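# Position two clamp bands over the hidden hose mender

## Task

Move both steel clamp bands that are already on the hose along it so that each ends up square to the hose, close inside one end of the rigid mender concealed within it: one band per mender end, each band entirely over the mender, and each band's outer edge set back from that mender end by roughly half the band's width. When finished the hose must be round again, or the task counts as failed.

## Robot and tools

Robot: two UR7e-type arms, left_arm and right_arm. Each carries a 16-motor four-digit hand (index, middle, ring, thumb). right_arm has a right hand and left_arm has its mirror-image left hand. Base positions in the scene frame: left_arm (-0.053, +0.465, +0.021) m, right_arm (+0.036, -0.365, +0.020) m. A post stands on the floor behind the arms. Cameras: cam_high (672x504), cam_left_wrist and cam_right_wrist (616x616, fisheye).

Frames. Scene frame: origin at table-top height, halfway between the nominal bases. +z is up, +x points out over the table, and left_arm is on the +y side. Image left/right does not correspond to arm names. Reported hand positions, quaternions (wxyz) and velocities use the scene frame and can be off by a few cm. Pose offsets are expressed in the axes of each arm's own current Hand target. Hand-point axes, right hand: +z runs along the straight fingers toward the tips, +y points out of the palm face, and +x points across the palm away from the thumb. On the left hand +x points toward the thumb. The palm face lies at y = -0.063 m. Straight fingertips reach about z = +0.12 m. A fixed mast at the wrist, on the palm side, can collide with things.

Row layout. One row holds 48 numbers, each in [-1, 1], and both arms are always included. Order: left dx, dy, dz, rx, ry, rz; left hand's 16 motor goals; left current_limit, speed; then the same 24 for the right arm. Motor order: index_mcp, index_abd, index_pip, index_dip, middle_mcp, middle_abd, middle_pip, middle_dip, ring_mcp, ring_abd, ring_pip, ring_dip, thumb_cmc, thumb_axl, thumb_mcp, thumb_ipl. The six pose numbers are an offset, not an absolute pose. They count from the Hand target at the start of the action, along that target's own axes. Scale: 1.0 equals 0.6 m for dx/dy/dz and 180 degrees for the rotation vector rx/ry/rz. Sending all six as 0 requests no new motion. Motor numbers are absolute goal angles, mapped linearly between each hinge's stops. Straight is roughly -0.75 for _mcp, 0 for _abd, -0.58 for _pip, -0.70 for _dip, and -0.71/-0.68/-0.23/-0.17 for the thumb hinges. Toward +1 the fingers curl toward the palm and the thumb swings in front of the palm. A 0 in a motor slot is a real goal, not 'leave as is'. To keep a hand unchanged, echo back its hand_goal, hand_current_limit and hand_speed. current_limit maps -1..+1 to 0..550 mA, with a floor of 11 mA. speed gives (speed+1)/2 of 8.5 rad/s. Initial values are +0.4 and -0.6, and they stay until rewritten.

Tools.
execute_actions(actions, cameras): actions is a list of actions. Each action holds up to 15 rows at 1/30 s per row, and the last row is held until step 15. Every row in an action is measured from that action's start pose. Repeating an offset in a later action moves the arm further. Images are returned only when actions is empty or cameras names some.
move(target, speed, blend, stop_force, zero, blocking, cameras): straight-line path for each hand point. target is one 48-number row or a list of up to 15 rows. All offsets count from the same starting Hand targets, not chained from one target to the next. speed is in m/s, range 0.002 to 3.6, default 0.25; turning is capped at twice that in rad/s. blend is a corner radius in metres. stop_force is 3 to 120 N, shared by both arms: an arm's path ends when its wrist sensor feels that much push against its motion, and it then backs off to just before the contact. zero (default true) re-zeroes the sensor first. blocking=false returns after 0.5 s and cannot be combined with stop_force. All paths stop after 10 s. A move does not avoid obstacles and is refused if the wrist would pass too close to the arm's base axis.
wait(seconds 0-3600): lets time pass without new commands.
stop(): brakes a running move.
zoom_image(camera, region [x0,y0,x1,y1] px, at most 504x504): enlarged crop of that camera's newest image.
zero_wrist_force(arm): tares that arm's wrist sensor.
read_manual(section "licences"): licence text only.
finished_scene(scene 1): ends the scene permanently. The goal must still hold once the robot lets go.

Results. Each arm reports: Hand target (the last commanded pose, which later offsets count from; the hand often stops a little short, and the next execute_actions asks for it again); end_effector_position and quaternion; joint positions, torques and velocities; Wrist force/torque in the hand's own axes plus the peak since the last reading; and per-motor hand_goal, hand_measured, hand_current_ma and hand_state (moving, goal, blocked, overload). A move also returns a 'move:' line giving the ending (done, off_target, moving, held, fault) and limits (paced = pose was clipped, held = steps were withheld). Orientation commands are clipped to 32 degrees from the current pose at each step.

Avoid the following. Torque or force faults freeze an arm for 10 s; triggers are about 150 N on any part, or wrist joints drifting more than 0.9 degrees from plan. Pressing even slightly past a firm contact can fault a stiff arm. Approach slowly, with stop_force. A motor above 495 mA for 5 s shuts down for 10 s. Motors at 70 °C raise MOTOR HOT, and at 85 °C the arm brakes for 30-60 s. Do not let the arms strike or squeeze each other, do not drop or throw parts (even a few mm), do not slam or push hard, and never let anything leave the table. Leaving the hose squashed fails the task.

Each tool is called after "Call:" by a JSON object that holds its "name" and its "arguments".

## Session

Call:
{"name": "execute_actions", "arguments": {"actions": []}}

Scene clock: 0.00 s.
left_arm: end_effector_position=(+0.7627, +0.3333, +0.3819) hand_goal=(-0.754, +0.000, -0.576, -0.696, -0.754, +0.000, -0.576, -0.696, -0.754, +0.000, -0.576, -0.696, -0.714, -0.678, -0.226, -0.168) hand_measured=(-0.7523, +0.0008, -0.5770, -0.6958, -0.7523, +0.0008, -0.5757, -0.6958, -0.7535, +0.0008, -0.5770, -0.6958, -0.7142, -0.6777, -0.2262, -0.1681) hand_current_ma=(+12, +7, -5, +7, -2, +5, -1, +5, +4, -4, +5, -6, -6, -9, +3, -6) hand_state=(goal, goal, goal, goal, goal, goal, goal, goal, goal, goal, goal, goal, goal, goal, goal, goal) hand_current_limit=0.40 hand_speed=-0.60 end_effector_quat_wxyz=(+0.550, +0.649, +0.303, +0.428) | right_arm: end_effector_position=(+0.4694, -0.5257, +0.2355) hand_goal=(-0.754, +0.000, -0.576, -0.696, -0.754, +0.000, -0.576, -0.696, -0.754, +0.000, -0.576, -0.696, -0.714, -0.678, -0.226, -0.168) hand_measured=(-0.7523, -0.0007, -0.5770, -0.6958, -0.7535, +0.0008, -0.5770, -0.6971, -0.7535, +0.0008, -0.5757, -0.6958, -0.7142, -0.6777, -0.2262, -0.1672) hand_current_ma=(-9, -2, +3, -3, -4, +8, +5, +6, -12, +3, +5, -4, +3, -2, -7, +8) hand_state=(goal, goal, goal, goal, goal, goal, goal, goal, goal, goal, goal, goal, goal, goal, goal, goal) hand_current_limit=0.40 hand_speed=-0.60 end_effector_quat_wxyz=(+0.097, +0.957, +0.256, -0.099)
Joint positions: left_arm=[3.343 -2.386 -1.529 0.739 0.925 0.245] | right_arm=[-0.345 -1.655 2.081 -1.948 -1.845 0.694]
Joint velocities: within noise
Joint torques (N m): no reading
Motor temperatures (°C): left_arm=[33 26 32 37 35 40] | right_arm=[33 32 38 34 39 40]
Wrist force (N): no reading
Wrist torque (N m): no reading
Wrist force, peak (N): no reading
Hand target: left_arm +0.7627, +0.3333, +0.3819; +0.550, +0.649, +0.303, +0.428 | right_arm +0.4694, -0.5257, +0.2355; +0.097, +0.957, +0.256, -0.099

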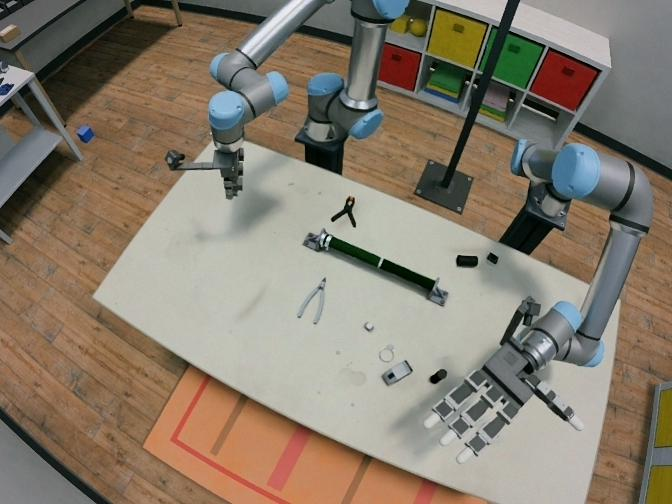

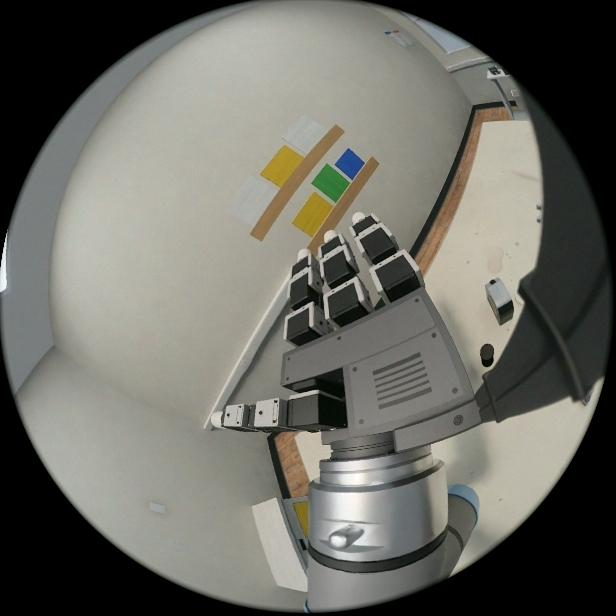

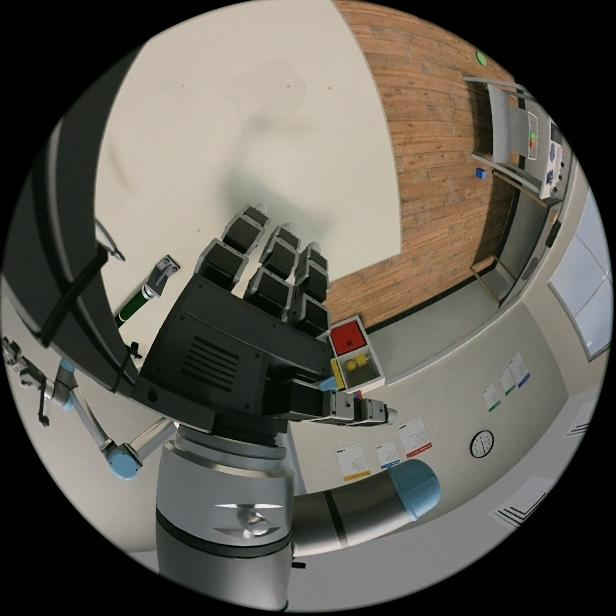

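Call:
{"name": "zoom_image", "arguments": {"camera": "cam_high", "region": [290, 190, 470, 340]}}

Call:
{"name": "zoom_image", "arguments": {"camera": "cam_high", "region": [300, 220, 380, 280]}}

Call:
{"name": "zoom_image", "arguments": {"camera": "cam_high", "region": [370, 240, 460, 310]}}

Scaled by 2.800 from the camera's image (finer frame: 960x720).

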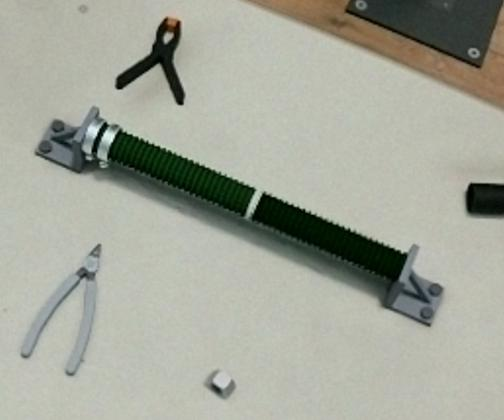

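Scaled by 6.300 from the camera's image (finer frame: 960x720).

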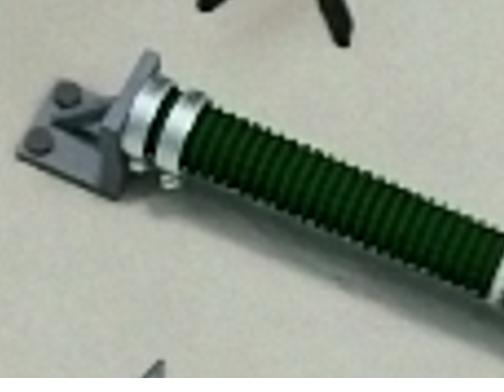

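Scaled by 5.600 from the camera's image (finer frame: 960x720).

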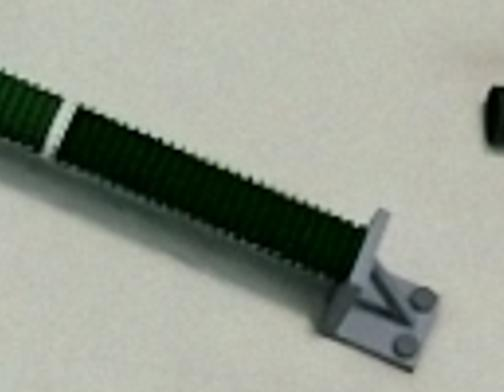

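Call:
{"name": "zoom_image", "arguments": {"camera": "cam_high", "region": [150, 60, 400, 260]}}

Call:
{"name": "zoom_image", "arguments": {"camera": "cam_high", "region": [400, 130, 672, 480]}}

Call:
{"name": "zoom_image", "arguments": {"camera": "cam_right_wrist", "region": [80, 220, 220, 380]}}

Scaled by 2.016 from the camera's image (finer frame: 960x720).

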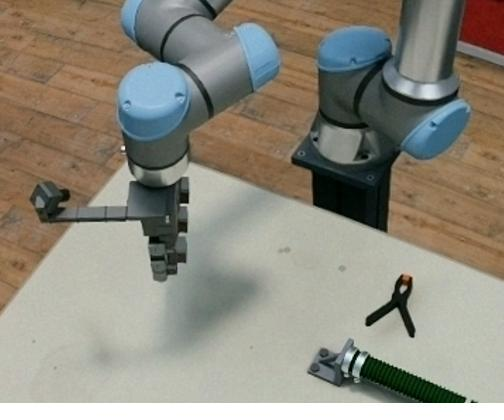

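Scaled by 1.440 from the camera's image (finer frame: 960x720).

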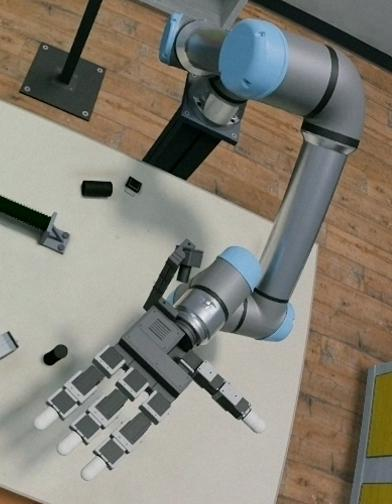

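Scaled by 3.150 from the camera's image (finer frame: 880x880).

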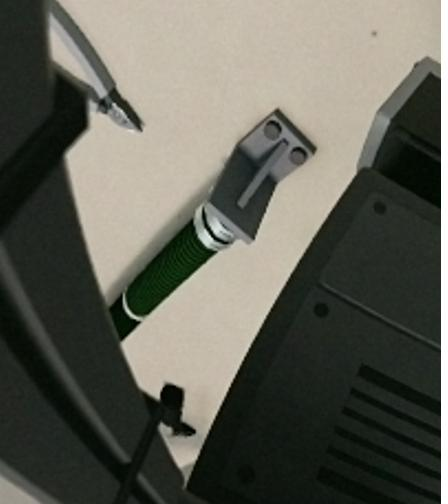

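Call:
{"name": "move", "arguments": {"target": [0,0,0,0,0,0,-0.754,0,-0.576,-0.696,-0.754,0,-0.576,-0.696,-0.754,0,-0.576,-0.696,-0.714,-0.678,-0.226,-0.168,0.4,-0.6,0.2028,-0.2842,-0.1675,0.2552,0.2647,0.6362,-0.754,0,-0.576,-0.696,-0.754,0,-0.576,-0.696,-0.754,0,-0.576,-0.696,-0.714,-0.678,-0.226,-0.168,0.4,-0.6], "speed": 0.35, "cameras": ["all"]}}

Scene clock: 294.40 s.
left_arm: end_effector_position=(+0.7627, +0.3333, +0.3819) hand_goal=(-0.754, +0.000, -0.576, -0.696, -0.754, +0.000, -0.576, -0.696, -0.754, +0.000, -0.576, -0.696, -0.714, -0.678, -0.226, -0.168) hand_measured=(-0.7703, +0.0008, -0.5770, -0.6971, -0.7716, -0.0007, -0.5770, -0.6958, -0.7716, -0.0007, -0.5770, -0.6958, -0.7293, -0.6777, -0.2262, -0.1672) hand_current_ma=(+7, +4, -2, +6, -5, -1, +2, +12, +1, -1, +4, -6, -10, -6, +7, -9) hand_state=(goal, goal, goal, goal, goal, goal, goal, goal, goal, goal, goal, goal, goal, goal, goal, goal) hand_current_limit=0.40 hand_speed=-0.60 end_effector_quat_wxyz=(+0.550, +0.649, +0.303, +0.428) | right_arm: end_effector_position=(+0.4998, -0.2997, +0.2799) hand_goal=(-0.754, +0.000, -0.576, -0.696, -0.754, +0.000, -0.576, -0.696, -0.754, +0.000, -0.576, -0.696, -0.714, -0.678, -0.226, -0.168) hand_measured=(-0.7354, -0.0051, -0.5705, -0.6932, -0.7390, -0.0109, -0.5693, -0.6881, -0.7366, -0.0051, -0.5718, -0.6958, -0.7016, -0.6777, -0.2212, -0.1681) hand_current_ma=(-4, -1, +7, -6, -2, +4, +4, +2, -5, +7, +7, -1, +6, +2, -4, +5) hand_state=(goal, goal, goal, goal, goal, goal, goal, goal, goal, goal, goal, goal, goal, goal, goal, goal) hand_current_limit=0.40 hand_speed=-0.60 end_effector_quat_wxyz=(-0.270, +0.654, -0.653, +0.271)
Joint positions: left_arm=[3.343 -2.386 -1.529 0.739 0.925 0.245] | right_arm=[-0.243 -1.782 2.217 -2.774 -1.389 2.956]
Joint torques (N m): left_arm=[-0.08 45.94 18.18 1.93 -0.05 0.33] | right_arm=[-9.44 -4.99 -34.82 -3.2 2.04 1.87]
Wrist force (N): left_arm=[-0.3 0.0 -0.5] | right_arm=[0.5 0.6 -1.6]
Wrist torque (N m): left_arm=[0.04 0.02 -0.02] | right_arm=[0.43 0.05 0.21]
Wrist force, peak (N): left_arm=[-0.2 0.5 -0.5] | right_arm=[0.6 0.8 -2.0]
Hand target: left_arm +0.7627, +0.3333, +0.3819; +0.550, +0.649, +0.303, +0.428 | right_arm +0.4998, -0.2997, +0.2799; -0.271, +0.653, -0.653, +0.271
Off the commanded pose: left_arm 0.000 m, 0 deg | right_arm 0.000 m, 0 deg.
move: done

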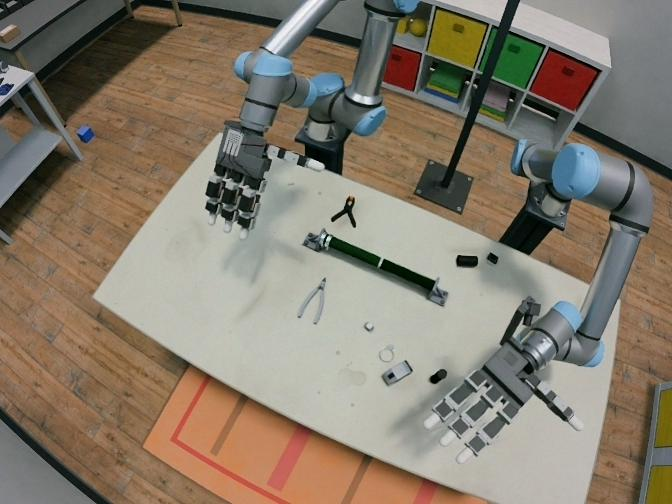

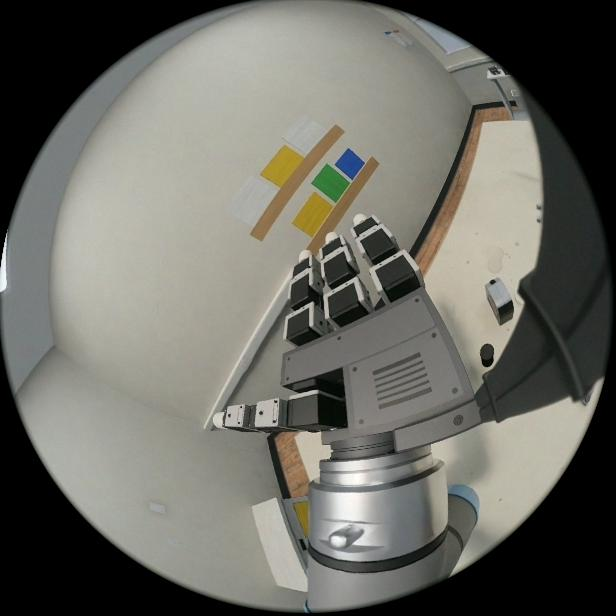

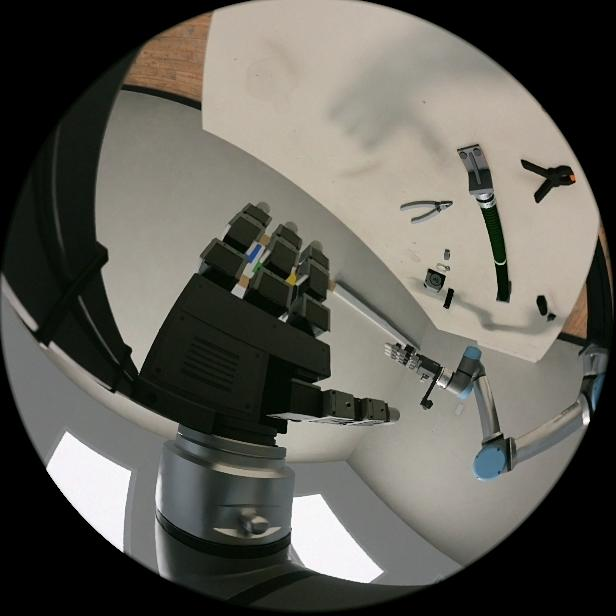

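Call:
{"name": "zoom_image", "arguments": {"camera": "cam_right_wrist", "region": [430, 130, 560, 320]}}

Call:
{"name": "zoom_image", "arguments": {"camera": "cam_right_wrist", "region": [450, 135, 530, 225]}}

Scaled by 2.653 from the camera's image (finer frame: 880x880).

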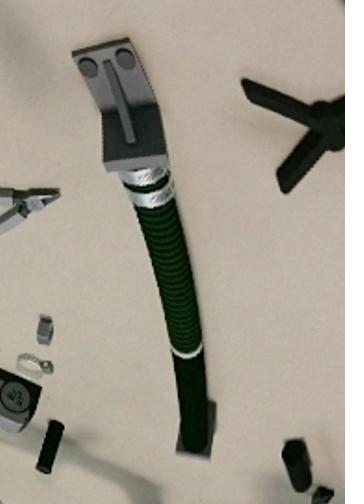

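Scaled by 5.600 from the camera's image (finer frame: 880x880).

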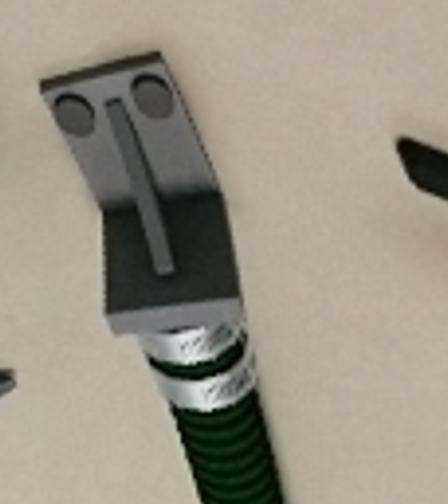

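Call:
{"name": "move", "arguments": {"target": [0,0,0,0,0,0,-0.754,0,-0.576,-0.696,-0.754,0,-0.576,-0.696,-0.754,0,-0.576,-0.696,-0.714,-0.678,-0.226,-0.168,0.4,-0.6,-0.2328,0.1245,0.158,0,0,0,-0.754,0,-0.576,-0.696,-0.754,0,-0.576,-0.696,-0.754,0,-0.576,-0.696,-0.714,-0.678,-0.226,-0.168,0.4,-0.6], "speed": 0.2, "cameras": ["all"]}}

Call:
{"name": "zoom_image", "arguments": {"camera": "cam_right_wrist", "region": [380, 80, 560, 260]}}

Scene clock: 430.90 s.
left_arm: end_effector_position=(+0.7627, +0.3333, +0.3819) hand_goal=(-0.754, +0.000, -0.576, -0.696, -0.754, +0.000, -0.576, -0.696, -0.754, +0.000, -0.576, -0.696, -0.714, -0.678, -0.226, -0.168) hand_measured=(-0.7691, +0.0008, -0.5770, -0.6958, -0.7716, -0.0007, -0.5770, -0.6958, -0.7716, -0.0007, -0.5770, -0.6958, -0.7293, -0.6777, -0.2252, -0.1672) hand_current_ma=(+9, +8, -3, +9, -3, +4, -1, +11, -2, +0, +1, -5, -8, -10, +5, -6) hand_state=(goal, goal, goal, goal, goal, goal, goal, goal, goal, goal, goal, goal, goal, goal, goal, goal) hand_current_limit=0.40 hand_speed=-0.60 end_effector_quat_wxyz=(+0.550, +0.649, +0.303, +0.428) | right_arm: end_effector_position=(+0.5141, -0.1601, +0.1601) hand_goal=(-0.754, +0.000, -0.576, -0.696, -0.754, +0.000, -0.576, -0.696, -0.754, +0.000, -0.576, -0.696, -0.714, -0.678, -0.226, -0.168) hand_measured=(-0.7342, -0.0036, -0.5705, -0.6932, -0.7378, -0.0109, -0.5693, -0.6881, -0.7342, -0.0051, -0.5718, -0.6894, -0.6991, -0.6777, -0.2203, -0.1672) hand_current_ma=(-4, -1, +4, -4, -3, +6, +2, +2, -7, +0, +5, +3, +0, -1, -4, +1) hand_state=(blocked, goal, goal, goal, goal, goal, goal, goal, goal, goal, goal, goal, goal, goal, goal, goal) hand_current_limit=0.40 hand_speed=-0.60 end_effector_quat_wxyz=(-0.271, +0.653, -0.653, +0.271)
Joint positions: left_arm=[3.343 -2.386 -1.529 0.739 0.925 0.245] | right_arm=[0.142 -1.426 2.261 -3.188 -1.66 3.231]
Joint torques (N m): left_arm=[0.09 45.72 17.94 1.94 -0.05 0.41] | right_arm=[4.82 -18.93 -4.57 -3.49 1.46 -2.12]
Wrist force (N): left_arm=[0.0 0.0 0.0] | right_arm=[0.3 0.7 -1.6]
Wrist torque (N m): left_arm=[0.01 0.00 -0.01] | right_arm=[0.44 0.06 0.22]
Wrist force, peak (N): left_arm=[-0.2 0.0 -0.5] | right_arm=[1.6 -0.1 -2.7]
Hand target: left_arm +0.7627, +0.3333, +0.3819; +0.550, +0.649, +0.303, +0.428 | right_arm +0.5140, -0.1601, +0.1600; -0.271, +0.653, -0.653, +0.271
Off the commanded pose: left_arm 0.000 m, 0 deg | right_arm 0.000 m, 0 deg.
move: done

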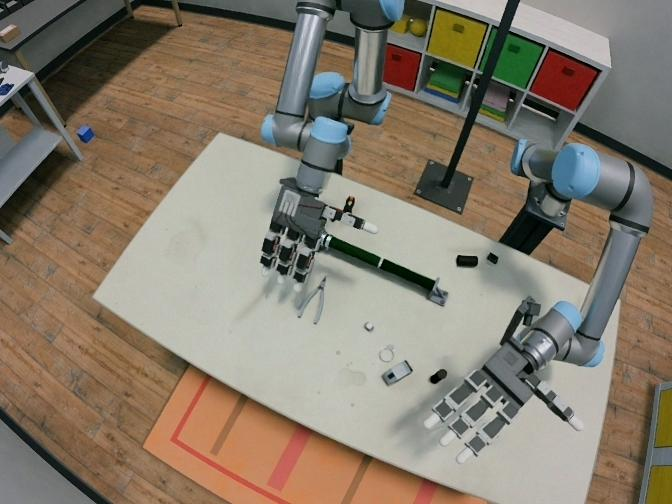

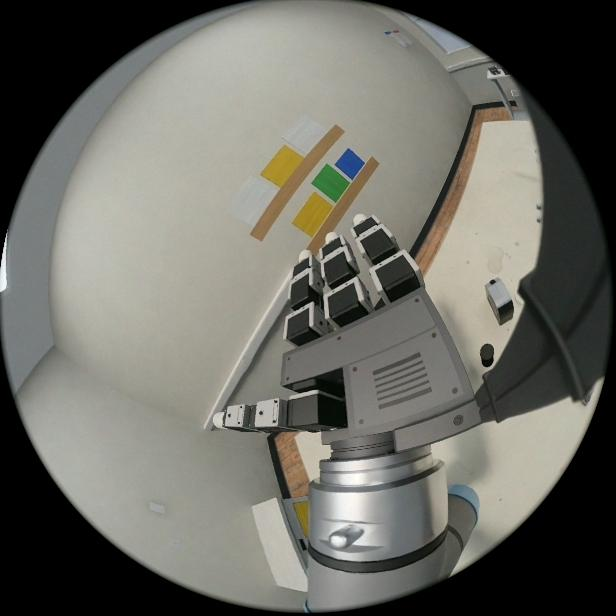

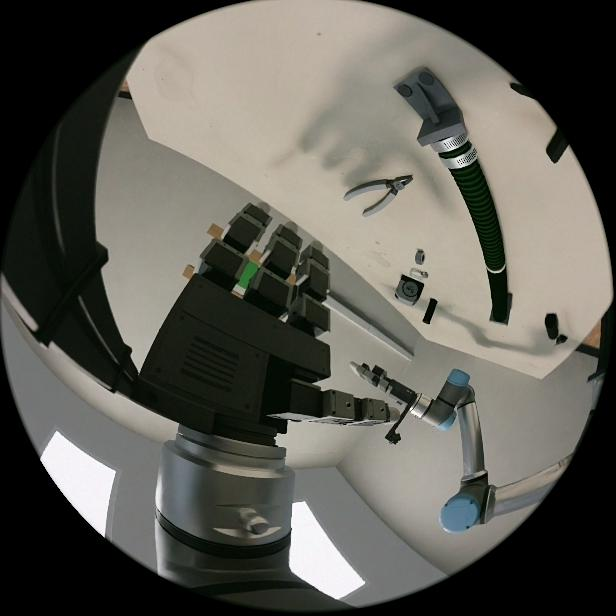

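Scaled by 2.800 from the camera's image (finer frame: 880x880).

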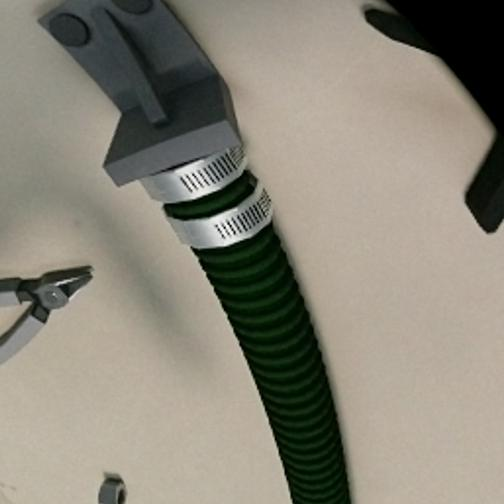

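Call:
{"name": "move", "arguments": {"target": [[0,0,0,0,0,0,-0.754,0,-0.576,-0.696,-0.754,0,-0.576,-0.696,-0.754,0,-0.576,-0.696,-0.714,-0.678,-0.226,-0.168,0.4,-0.6,0,-0.0471,-0.0471,0,0,0,-0.137,0,-0.576,-0.696,-0.754,0,-0.576,-0.696,-0.754,0,-0.576,-0.696,-0.714,-0.678,-0.226,-0.168,0.4,-0.6],[0,0,0,0,0,0,-0.754,0,-0.576,-0.696,-0.754,0,-0.576,-0.696,-0.754,0,-0.576,-0.696,-0.714,-0.678,-0.226,-0.168,0.4,-0.6,-0.095,0.0872,-0.1579,0,0,0,-0.137,0,-0.576,-0.696,-0.754,0,-0.576,-0.696,-0.754,0,-0.576,-0.696,-0.714,-0.678,-0.226,-0.168,0.4,-0.6]], "speed": 0.2, "blend": 0.02, "cameras": ["all"]}}

Call:
{"name": "zoom_image", "arguments": {"camera": "cam_right_wrist", "region": [200, 80, 480, 360]}}

Call:
{"name": "zoom_image", "arguments": {"camera": "cam_high", "region": [250, 170, 450, 330]}}

Scene clock: 508.60 s.
left_arm: end_effector_position=(+0.7627, +0.3333, +0.3819) hand_goal=(-0.754, +0.000, -0.576, -0.696, -0.754, +0.000, -0.576, -0.696, -0.754, +0.000, -0.576, -0.696, -0.714, -0.678, -0.226, -0.168) hand_measured=(-0.7691, +0.0008, -0.5770, -0.6958, -0.7716, -0.0007, -0.5770, -0.6958, -0.7716, +0.0008, -0.5770, -0.6958, -0.7293, -0.6767, -0.2262, -0.1681) hand_current_ma=(+4, +9, -4, +6, -2, +4, -3, +5, -4, -3, +3, -6, -5, -9, +4, -7) hand_state=(goal, goal, goal, goal, goal, goal, goal, goal, goal, goal, goal, goal, goal, goal, goal, goal) hand_current_limit=0.40 hand_speed=-0.60 end_effector_quat_wxyz=(+0.550, +0.649, +0.303, +0.428) | right_arm: end_effector_position=(+0.4100, -0.1032, +0.1899) hand_goal=(-0.138, +0.000, -0.576, -0.696, -0.754, +0.000, -0.576, -0.696, -0.754, +0.000, -0.576, -0.696, -0.714, -0.678, -0.226, -0.168) hand_measured=(-0.1288, -0.0051, -0.5693, -0.6932, -0.7354, -0.0095, -0.5693, -0.6894, -0.7330, -0.0036, -0.5718, -0.6881, -0.6979, -0.6767, -0.2212, -0.1681) hand_current_ma=(-9, +1, +4, -4, -1, +6, +8, +3, -5, +6, +2, +4, +6, +0, -7, +7) hand_state=(goal, goal, goal, goal, goal, goal, goal, goal, blocked, goal, goal, goal, goal, goal, goal, goal) hand_current_limit=0.40 hand_speed=-0.60 end_effector_quat_wxyz=(-0.270, +0.654, -0.653, +0.271)
Joint positions: left_arm=[3.343 -2.386 -1.529 0.739 0.925 0.245] | right_arm=[0.36 -1.636 2.37 -3.06 -1.812 3.39]
Joint torques (N m): left_arm=[-0.42 45.47 18.25 1.83 -0.09 0.33] | right_arm=[5.28 -12.33 -30.7 -4.58 1.17 -2.19]
Wrist force (N): left_arm=[-0.1 0.1 -0.2] | right_arm=[0.4 0.6 -1.9]
Wrist torque (N m): left_arm=[0.02 0.00 -0.01] | right_arm=[0.50 0.08 0.22]
Wrist force, peak (N): left_arm=[0.5 0.1 -0.2] | right_arm=[-0.2 1.9 -3.0]
Hand target: left_arm +0.7627, +0.3333, +0.3819; +0.550, +0.649, +0.303, +0.428 | right_arm +0.4100, -0.1031, +0.1899; -0.271, +0.653, -0.653, +0.271
Off the commanded pose: left_arm 0.000 m, 0 deg | right_arm 0.000 m, 0 deg.
move: done

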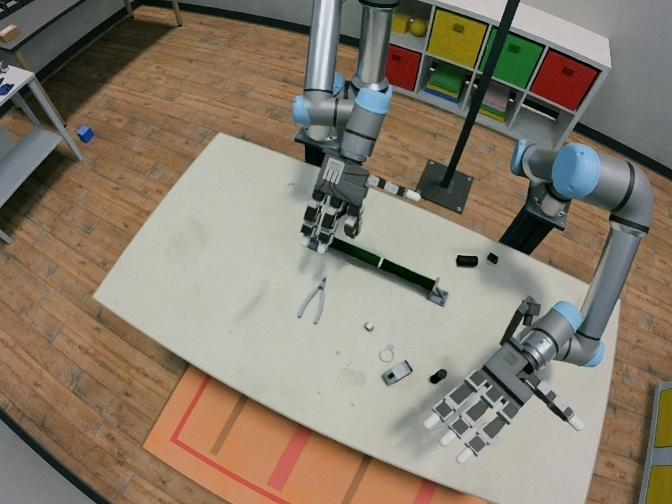

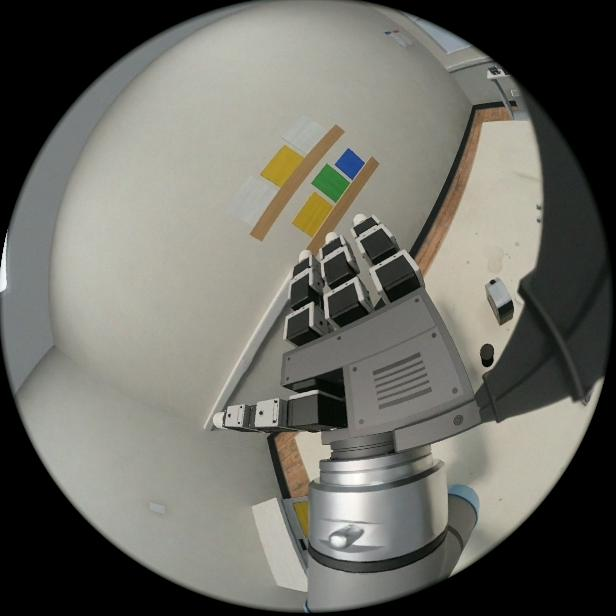

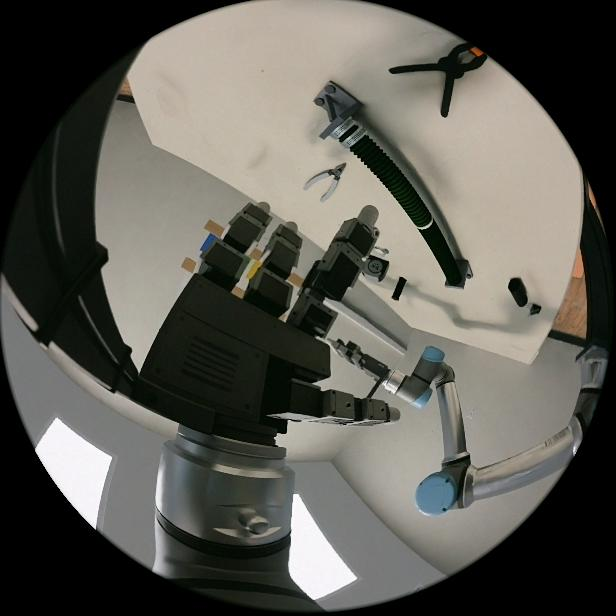

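Scaled by 1.800 from the camera's image (finer frame: 880x880).

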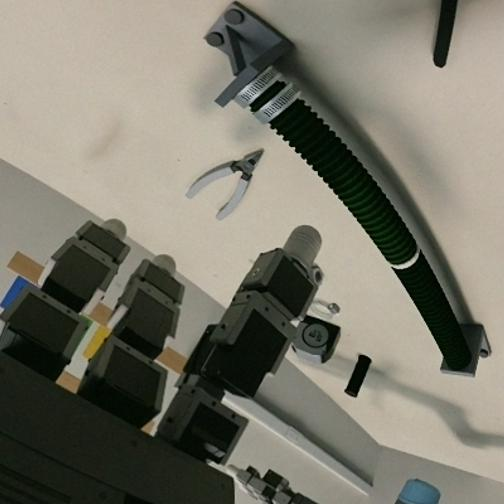

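Scaled by 2.520 from the camera's image (finer frame: 960x720).

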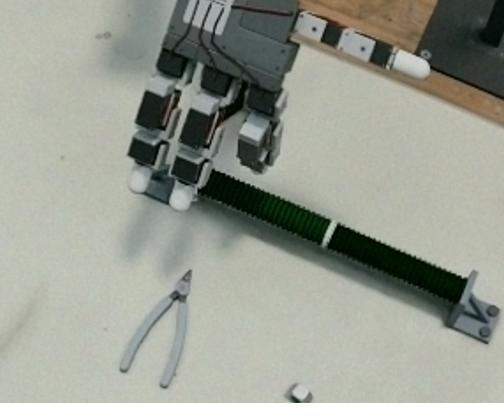

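Call:
{"name": "move", "arguments": {"target": [0,0,0,0,0,0,-0.754,0,-0.576,-0.696,-0.754,0,-0.576,-0.696,-0.754,0,-0.576,-0.696,-0.714,-0.678,-0.226,-0.168,0.4,-0.6,0,0.0354,0.0354,0,0,0,-0.137,0,-0.576,-0.696,-0.754,0,-0.576,-0.696,-0.754,0,-0.576,-0.696,-0.714,-0.678,-0.226,-0.168,0.4,-0.6], "speed": 0.03, "stop_force": 4, "cameras": ["cam_right_wrist","cam_high"]}}

Call:
{"name": "zoom_image", "arguments": {"camera": "cam_right_wrist", "region": [280, 60, 480, 260]}}

Scene clock: 539.60 s.
left_arm: end_effector_position=(+0.7627, +0.3333, +0.3819) hand_goal=(-0.754, +0.000, -0.576, -0.696, -0.754, +0.000, -0.576, -0.696, -0.754, +0.000, -0.576, -0.696, -0.714, -0.678, -0.226, -0.168) hand_measured=(-0.7703, -0.0007, -0.5770, -0.6958, -0.7716, -0.0007, -0.5770, -0.6958, -0.7716, -0.0007, -0.5770, -0.6958, -0.7293, -0.6767, -0.2252, -0.1672) hand_current_ma=(+9, +8, -3, +7, +1, +1, -4, +4, +1, -6, +2, -6, -11, -11, +3, -5) hand_state=(goal, goal, goal, goal, goal, goal, goal, goal, goal, goal, goal, goal, goal, goal, goal, goal) hand_current_limit=0.40 hand_speed=-0.60 end_effector_quat_wxyz=(+0.550, +0.649, +0.303, +0.428) | right_arm: end_effector_position=(+0.4100, -0.1031, +0.1599) hand_goal=(-0.138, +0.000, -0.576, -0.696, -0.754, +0.000, -0.576, -0.696, -0.754, +0.000, -0.576, -0.696, -0.714, -0.678, -0.226, -0.168) hand_measured=(-0.1288, -0.0051, -0.5693, -0.6932, -0.7354, -0.0095, -0.5693, -0.6881, -0.7318, -0.0036, -0.5718, -0.6894, -0.6991, -0.6777, -0.2212, -0.1681) hand_current_ma=(-7, +1, +4, -3, -2, +5, +9, +3, -4, +3, +7, +0, +3, +3, -5, +5) hand_state=(goal, goal, goal, goal, goal, goal, goal, goal, blocked, goal, goal, goal, goal, goal, goal, goal) hand_current_limit=0.40 hand_speed=-0.60 end_effector_quat_wxyz=(-0.271, +0.653, -0.653, +0.271)
Joint positions: left_arm=[3.343 -2.386 -1.529 0.739 0.925 0.245] | right_arm=[0.36 -1.562 2.408 -3.172 -1.812 3.39]
Joint torques (N m): left_arm=[-0.68 45.66 18.15 1.78 -0.12 0.45] | right_arm=[-7.1 -26.15 -29.46 -0.89 1.84 -2.47]
Wrist force (N): left_arm=[0.1 0.1 0.0] | right_arm=[0.6 0.7 -1.8]
Wrist torque (N m): left_arm=[0.02 -0.01 0.01] | right_arm=[0.51 0.03 0.24]
Wrist force, peak (N): left_arm=[0.0 0.4 -0.2] | right_arm=[0.3 0.2 -2.3]
Hand target: left_arm +0.7627, +0.3333, +0.3819; +0.550, +0.649, +0.303, +0.428 | right_arm +0.4100, -0.1032, +0.1599; -0.271, +0.653, -0.653, +0.271
Off the commanded pose: left_arm 0.000 m, 0 deg | right_arm 0.000 m, 0 deg.
move: done
Images, in order (width x height): cam_high 672x504, cam_right_wrist 616x616.

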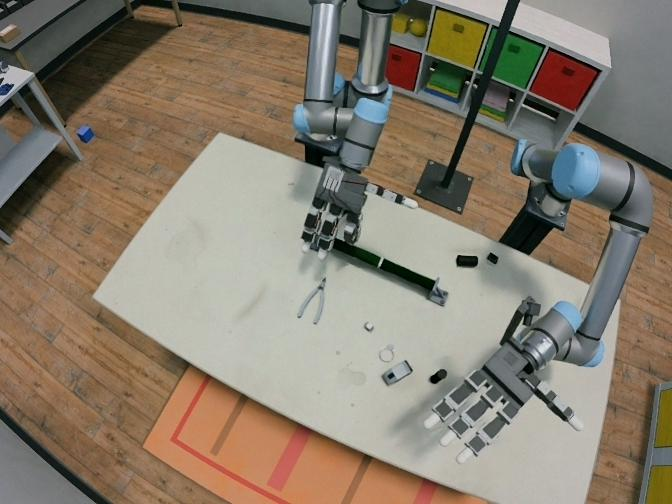

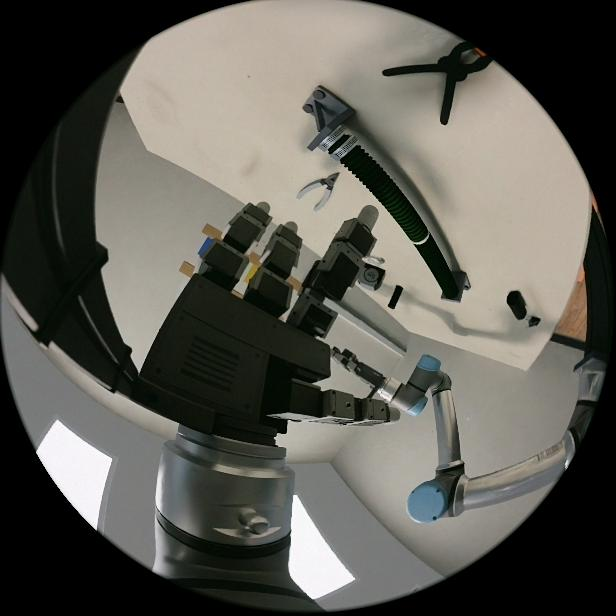

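Scaled by 2.520 from the camera's image (finer frame: 880x880).

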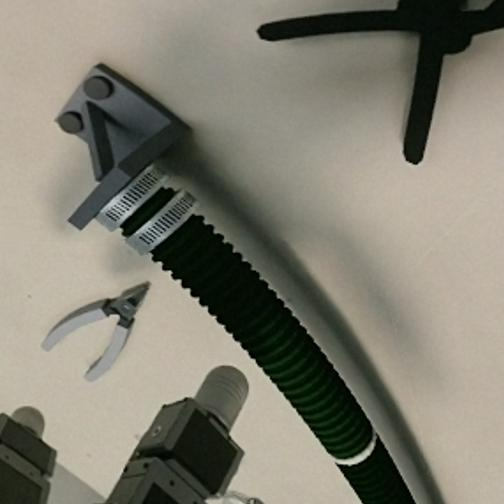

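Call:
{"name": "move", "arguments": {"target": [0,0,0,0,0,0,-0.754,0,-0.576,-0.696,-0.754,0,-0.576,-0.696,-0.754,0,-0.576,-0.696,-0.714,-0.678,-0.226,-0.168,0.4,-0.6,0,0.053,0.053,0,0,0,-0.137,0,-0.576,-0.696,-0.754,0,-0.576,-0.696,-0.754,0,-0.576,-0.696,-0.714,-0.678,-0.226,-0.168,0.4,-0.6], "speed": 0.01, "stop_force": 3, "cameras": ["cam_right_wrist","cam_high"]}}

Call:
{"name": "zoom_image", "arguments": {"camera": "cam_right_wrist", "region": [280, 60, 480, 260]}}

Scene clock: 578.80 s.
left_arm: end_effector_position=(+0.7627, +0.3333, +0.3819) hand_goal=(-0.754, +0.000, -0.576, -0.696, -0.754, +0.000, -0.576, -0.696, -0.754, +0.000, -0.576, -0.696, -0.714, -0.678, -0.226, -0.168) hand_measured=(-0.7703, +0.0008, -0.5770, -0.6958, -0.7716, -0.0007, -0.5770, -0.6958, -0.7716, -0.0007, -0.5770, -0.6958, -0.7293, -0.6777, -0.2262, -0.1681) hand_current_ma=(+8, +4, -4, +6, -2, +3, +1, +6, +3, -4, +5, -5, -6, -7, +2, -2) hand_state=(goal, goal, goal, goal, goal, goal, goal, goal, goal, goal, goal, goal, goal, goal, goal, goal) hand_current_limit=0.40 hand_speed=-0.60 end_effector_quat_wxyz=(+0.550, +0.649, +0.303, +0.428) | right_arm: end_effector_position=(+0.4100, -0.1032, +0.1375) hand_goal=(-0.138, +0.000, -0.576, -0.696, -0.754, +0.000, -0.576, -0.696, -0.754, +0.000, -0.576, -0.696, -0.714, -0.678, -0.226, -0.168) hand_measured=(-0.1288, -0.0036, -0.5693, -0.6932, -0.7366, -0.0095, -0.5693, -0.6881, -0.7330, -0.0036, -0.5718, -0.6881, -0.6991, -0.6777, -0.2212, -0.1681) hand_current_ma=(-4, -2, +9, -3, -7, +8, +8, +0, -7, +5, +6, +1, +1, +0, -4, +6) hand_state=(goal, goal, goal, goal, goal, goal, goal, goal, blocked, goal, goal, goal, goal, goal, goal, goal) hand_current_limit=0.40 hand_speed=-0.60 end_effector_quat_wxyz=(-0.271, +0.653, -0.653, +0.271)
Joint positions: left_arm=[3.343 -2.386 -1.529 0.739 0.925 0.245] | right_arm=[0.36 -1.5 2.433 -3.259 -1.812 3.39]
Joint torques (N m): left_arm=[-1.2 45.71 18.19 1.65 -0.05 0.48] | right_arm=[-7.17 -25.6 -27.36 -2.74 1.37 -2.9]
Wrist force (N): left_arm=[-0.1 0.1 -0.2] | right_arm=[0.4 -2.2 -5.0]
Wrist torque (N m): left_arm=[0.01 0.01 -0.01] | right_arm=[0.58 0.03 0.28]
Wrist force, peak (N): left_arm=[-0.1 0.4 -0.4] | right_arm=[0.1 -3.2 -5.9]
Hand target: left_arm +0.7627, +0.3333, +0.3819; +0.550, +0.649, +0.303, +0.428 | right_arm +0.4100, -0.1032, +0.1375; -0.271, +0.653, -0.653, +0.271 (not the last commanded pose)
Off the commanded pose: left_arm 0.000 m, 0 deg | right_arm 0.023 m, 0 deg.
move: contact (right_arm)
Images, in order (width x height): cam_high 672x504, cam_right_wrist 616x616.

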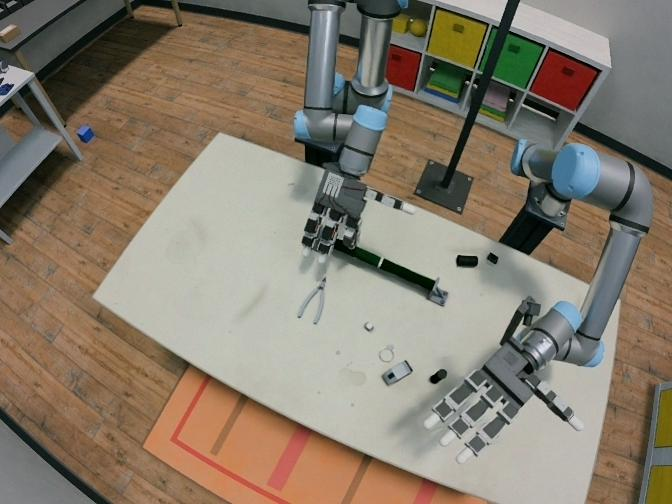

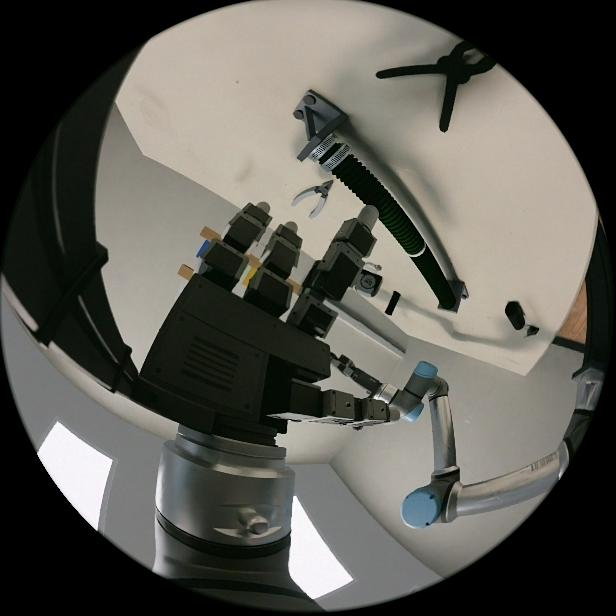

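Scaled by 2.520 from the camera's image (finer frame: 880x880).

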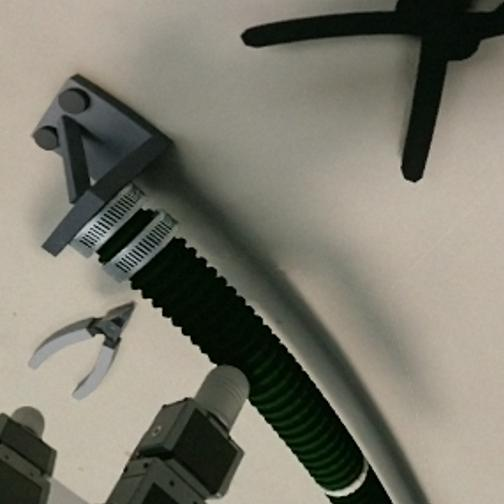

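Call:
{"name": "move", "arguments": {"target": [0,0,0,0,0,0,-0.754,0,-0.576,-0.696,-0.754,0,-0.576,-0.696,-0.754,0,-0.576,-0.696,-0.714,-0.678,-0.226,-0.168,0.4,-0.6,0,0.00177,0.00177,0,0,0,-0.137,0,-0.576,-0.696,-0.754,0,-0.576,-0.696,-0.754,0,-0.576,-0.696,-0.714,-0.678,-0.226,-0.168,0.4,-0.6], "speed": 0.01}}

Call:
{"name": "move", "arguments": {"target": [0,0,0,0,0,0,-0.754,0,-0.576,-0.696,-0.754,0,-0.576,-0.696,-0.754,0,-0.576,-0.696,-0.714,-0.678,-0.226,-0.168,0.4,-0.6,0,0.00177,0.00177,0,0,0,-0.137,0,-0.576,-0.696,-0.754,0,-0.576,-0.696,-0.754,0,-0.576,-0.696,-0.714,-0.678,-0.226,-0.168,0.4,-0.6], "speed": 0.01}}

Scene clock: 611.13 s.
left_arm: end_effector_position=(+0.7627, +0.3333, +0.3819) hand_goal=(-0.754, +0.000, -0.576, -0.696, -0.754, +0.000, -0.576, -0.696, -0.754, +0.000, -0.576, -0.696, -0.714, -0.678, -0.226, -0.168) hand_measured=(-0.7691, +0.0008, -0.5770, -0.6958, -0.7716, +0.0008, -0.5770, -0.6958, -0.7716, -0.0007, -0.5770, -0.6958, -0.7293, -0.6767, -0.2262, -0.1672) hand_current_ma=(+10, +7, -9, +7, -6, +5, -2, +9, -1, -5, +2, -2, -13, -5, +5, -4) hand_state=(goal, goal, goal, goal, goal, goal, goal, goal, goal, goal, goal, goal, goal, goal, goal, goal) hand_current_limit=0.40 hand_speed=-0.60 end_effector_quat_wxyz=(+0.550, +0.649, +0.303, +0.428) | right_arm: end_effector_position=(+0.4100, -0.1032, +0.1360) hand_goal=(-0.138, +0.000, -0.576, -0.696, -0.754, +0.000, -0.576, -0.696, -0.754, +0.000, -0.576, -0.696, -0.714, -0.678, -0.226, -0.168) hand_measured=(-0.1276, -0.0036, -0.5705, -0.6932, -0.7366, -0.0095, -0.5693, -0.6881, -0.7318, -0.0051, -0.5718, -0.6881, -0.6991, -0.6777, -0.2212, -0.1672) hand_current_ma=(-6, -1, +8, -2, +1, +7, +6, +2, -5, +4, +3, +0, +1, +4, -4, +4) hand_state=(goal, goal, goal, goal, goal, goal, goal, goal, blocked, goal, goal, goal, goal, goal, goal, goal) hand_current_limit=0.40 hand_speed=-0.60 end_effector_quat_wxyz=(-0.271, +0.653, -0.653, +0.271)
Joint positions: left_arm=[3.343 -2.386 -1.529 0.739 0.925 0.245] | right_arm=[0.36 -1.496 2.434 -3.265 -1.812 3.39]
Joint torques (N m): left_arm=[-1.34 45.61 18.22 1.6 -0.14 0.41] | right_arm=[-3.06 -18.66 1.54 1.15 -0.19 -2.41]
Wrist force (N): left_arm=[0.0 0.3 -0.2] | right_arm=[0.0 -8.3 -10.3]
Wrist torque (N m): left_arm=[0.04 -0.01 0.00] | right_arm=[0.73 -0.01 0.35]
Wrist force, peak (N): left_arm=[-0.2 0.4 0.2] | right_arm=[0.0 -8.3 -10.3]
Hand target: left_arm +0.7627, +0.3333, +0.3819; +0.550, +0.649, +0.303, +0.428 | right_arm +0.4100, -0.1032, +0.1360; -0.271, +0.653, -0.653, +0.271
Off the commanded pose: left_arm 0.000 m, 0 deg | right_arm 0.000 m, 0 deg.
move: done

Scene clock: 611.63 s.
left_arm: end_effector_position=(+0.7627, +0.3333, +0.3819) hand_goal=(-0.754, +0.000, -0.576, -0.696, -0.754, +0.000, -0.576, -0.696, -0.754, +0.000, -0.576, -0.696, -0.714, -0.678, -0.226, -0.168) hand_measured=(-0.7703, -0.0007, -0.5770, -0.6958, -0.7716, -0.0007, -0.5757, -0.6958, -0.7716, +0.0008, -0.5770, -0.6958, -0.7293, -0.6777, -0.2262, -0.1681) hand_current_ma=(+8, +11, -6, +10, -4, +0, -3, +12, +4, -6, +5, -1, -12, -7, +3, -4) hand_state=(goal, goal, goal, goal, goal, goal, goal, goal, goal, goal, goal, goal, goal, goal, goal, goal) hand_current_limit=0.40 hand_speed=-0.60 end_effector_quat_wxyz=(+0.550, +0.649, +0.303, +0.428) | right_arm: end_effector_position=(+0.4100, -0.1032, +0.1345) hand_goal=(-0.138, +0.000, -0.576, -0.696, -0.754, +0.000, -0.576, -0.696, -0.754, +0.000, -0.576, -0.696, -0.714, -0.678, -0.226, -0.168) hand_measured=(-0.1252, -0.0007, -0.5705, -0.6958, -0.7366, -0.0109, -0.5693, -0.6881, -0.7318, -0.0051, -0.5718, -0.6881, -0.6991, -0.6767, -0.2203, -0.1681) hand_current_ma=(-8, -1, +6, -5, -4, +7, +9, +8, -6, +2, +6, -4, +2, +1, -1, +6) hand_state=(goal, goal, goal, goal, goal, goal, goal, goal, blocked, goal, goal, goal, goal, goal, goal, goal) hand_current_limit=0.40 hand_speed=-0.60 end_effector_quat_wxyz=(-0.271, +0.653, -0.653, +0.271)
Joint positions: left_arm=[3.343 -2.386 -1.529 0.739 0.925 0.245] | right_arm=[0.36 -1.491 2.436 -3.271 -1.812 3.39]
Joint torques (N m): left_arm=[-0.82 45.68 18.13 1.64 0.02 0.54] | right_arm=[-2.69 -9.27 7.12 4.99 -0.51 -2.48]
Wrist force (N): left_arm=[0.2 0.2 -0.5] | right_arm=[-1.1 -22.2 -21.6]
Wrist torque (N m): left_arm=[0.06 -0.04 0.01] | right_arm=[1.15 -0.14 0.50]
Wrist force, peak (N): left_arm=[0.2 0.2 -0.5] | right_arm=[-0.9 -22.1 -22.5]
Hand target: left_arm +0.7627, +0.3333, +0.3819; +0.550, +0.649, +0.303, +0.428 | right_arm +0.4100, -0.1032, +0.1345; -0.271, +0.653, -0.653, +0.271
Off the commanded pose: left_arm 0.000 m, 0 deg | right_arm 0.000 m, 0 deg.
move: done


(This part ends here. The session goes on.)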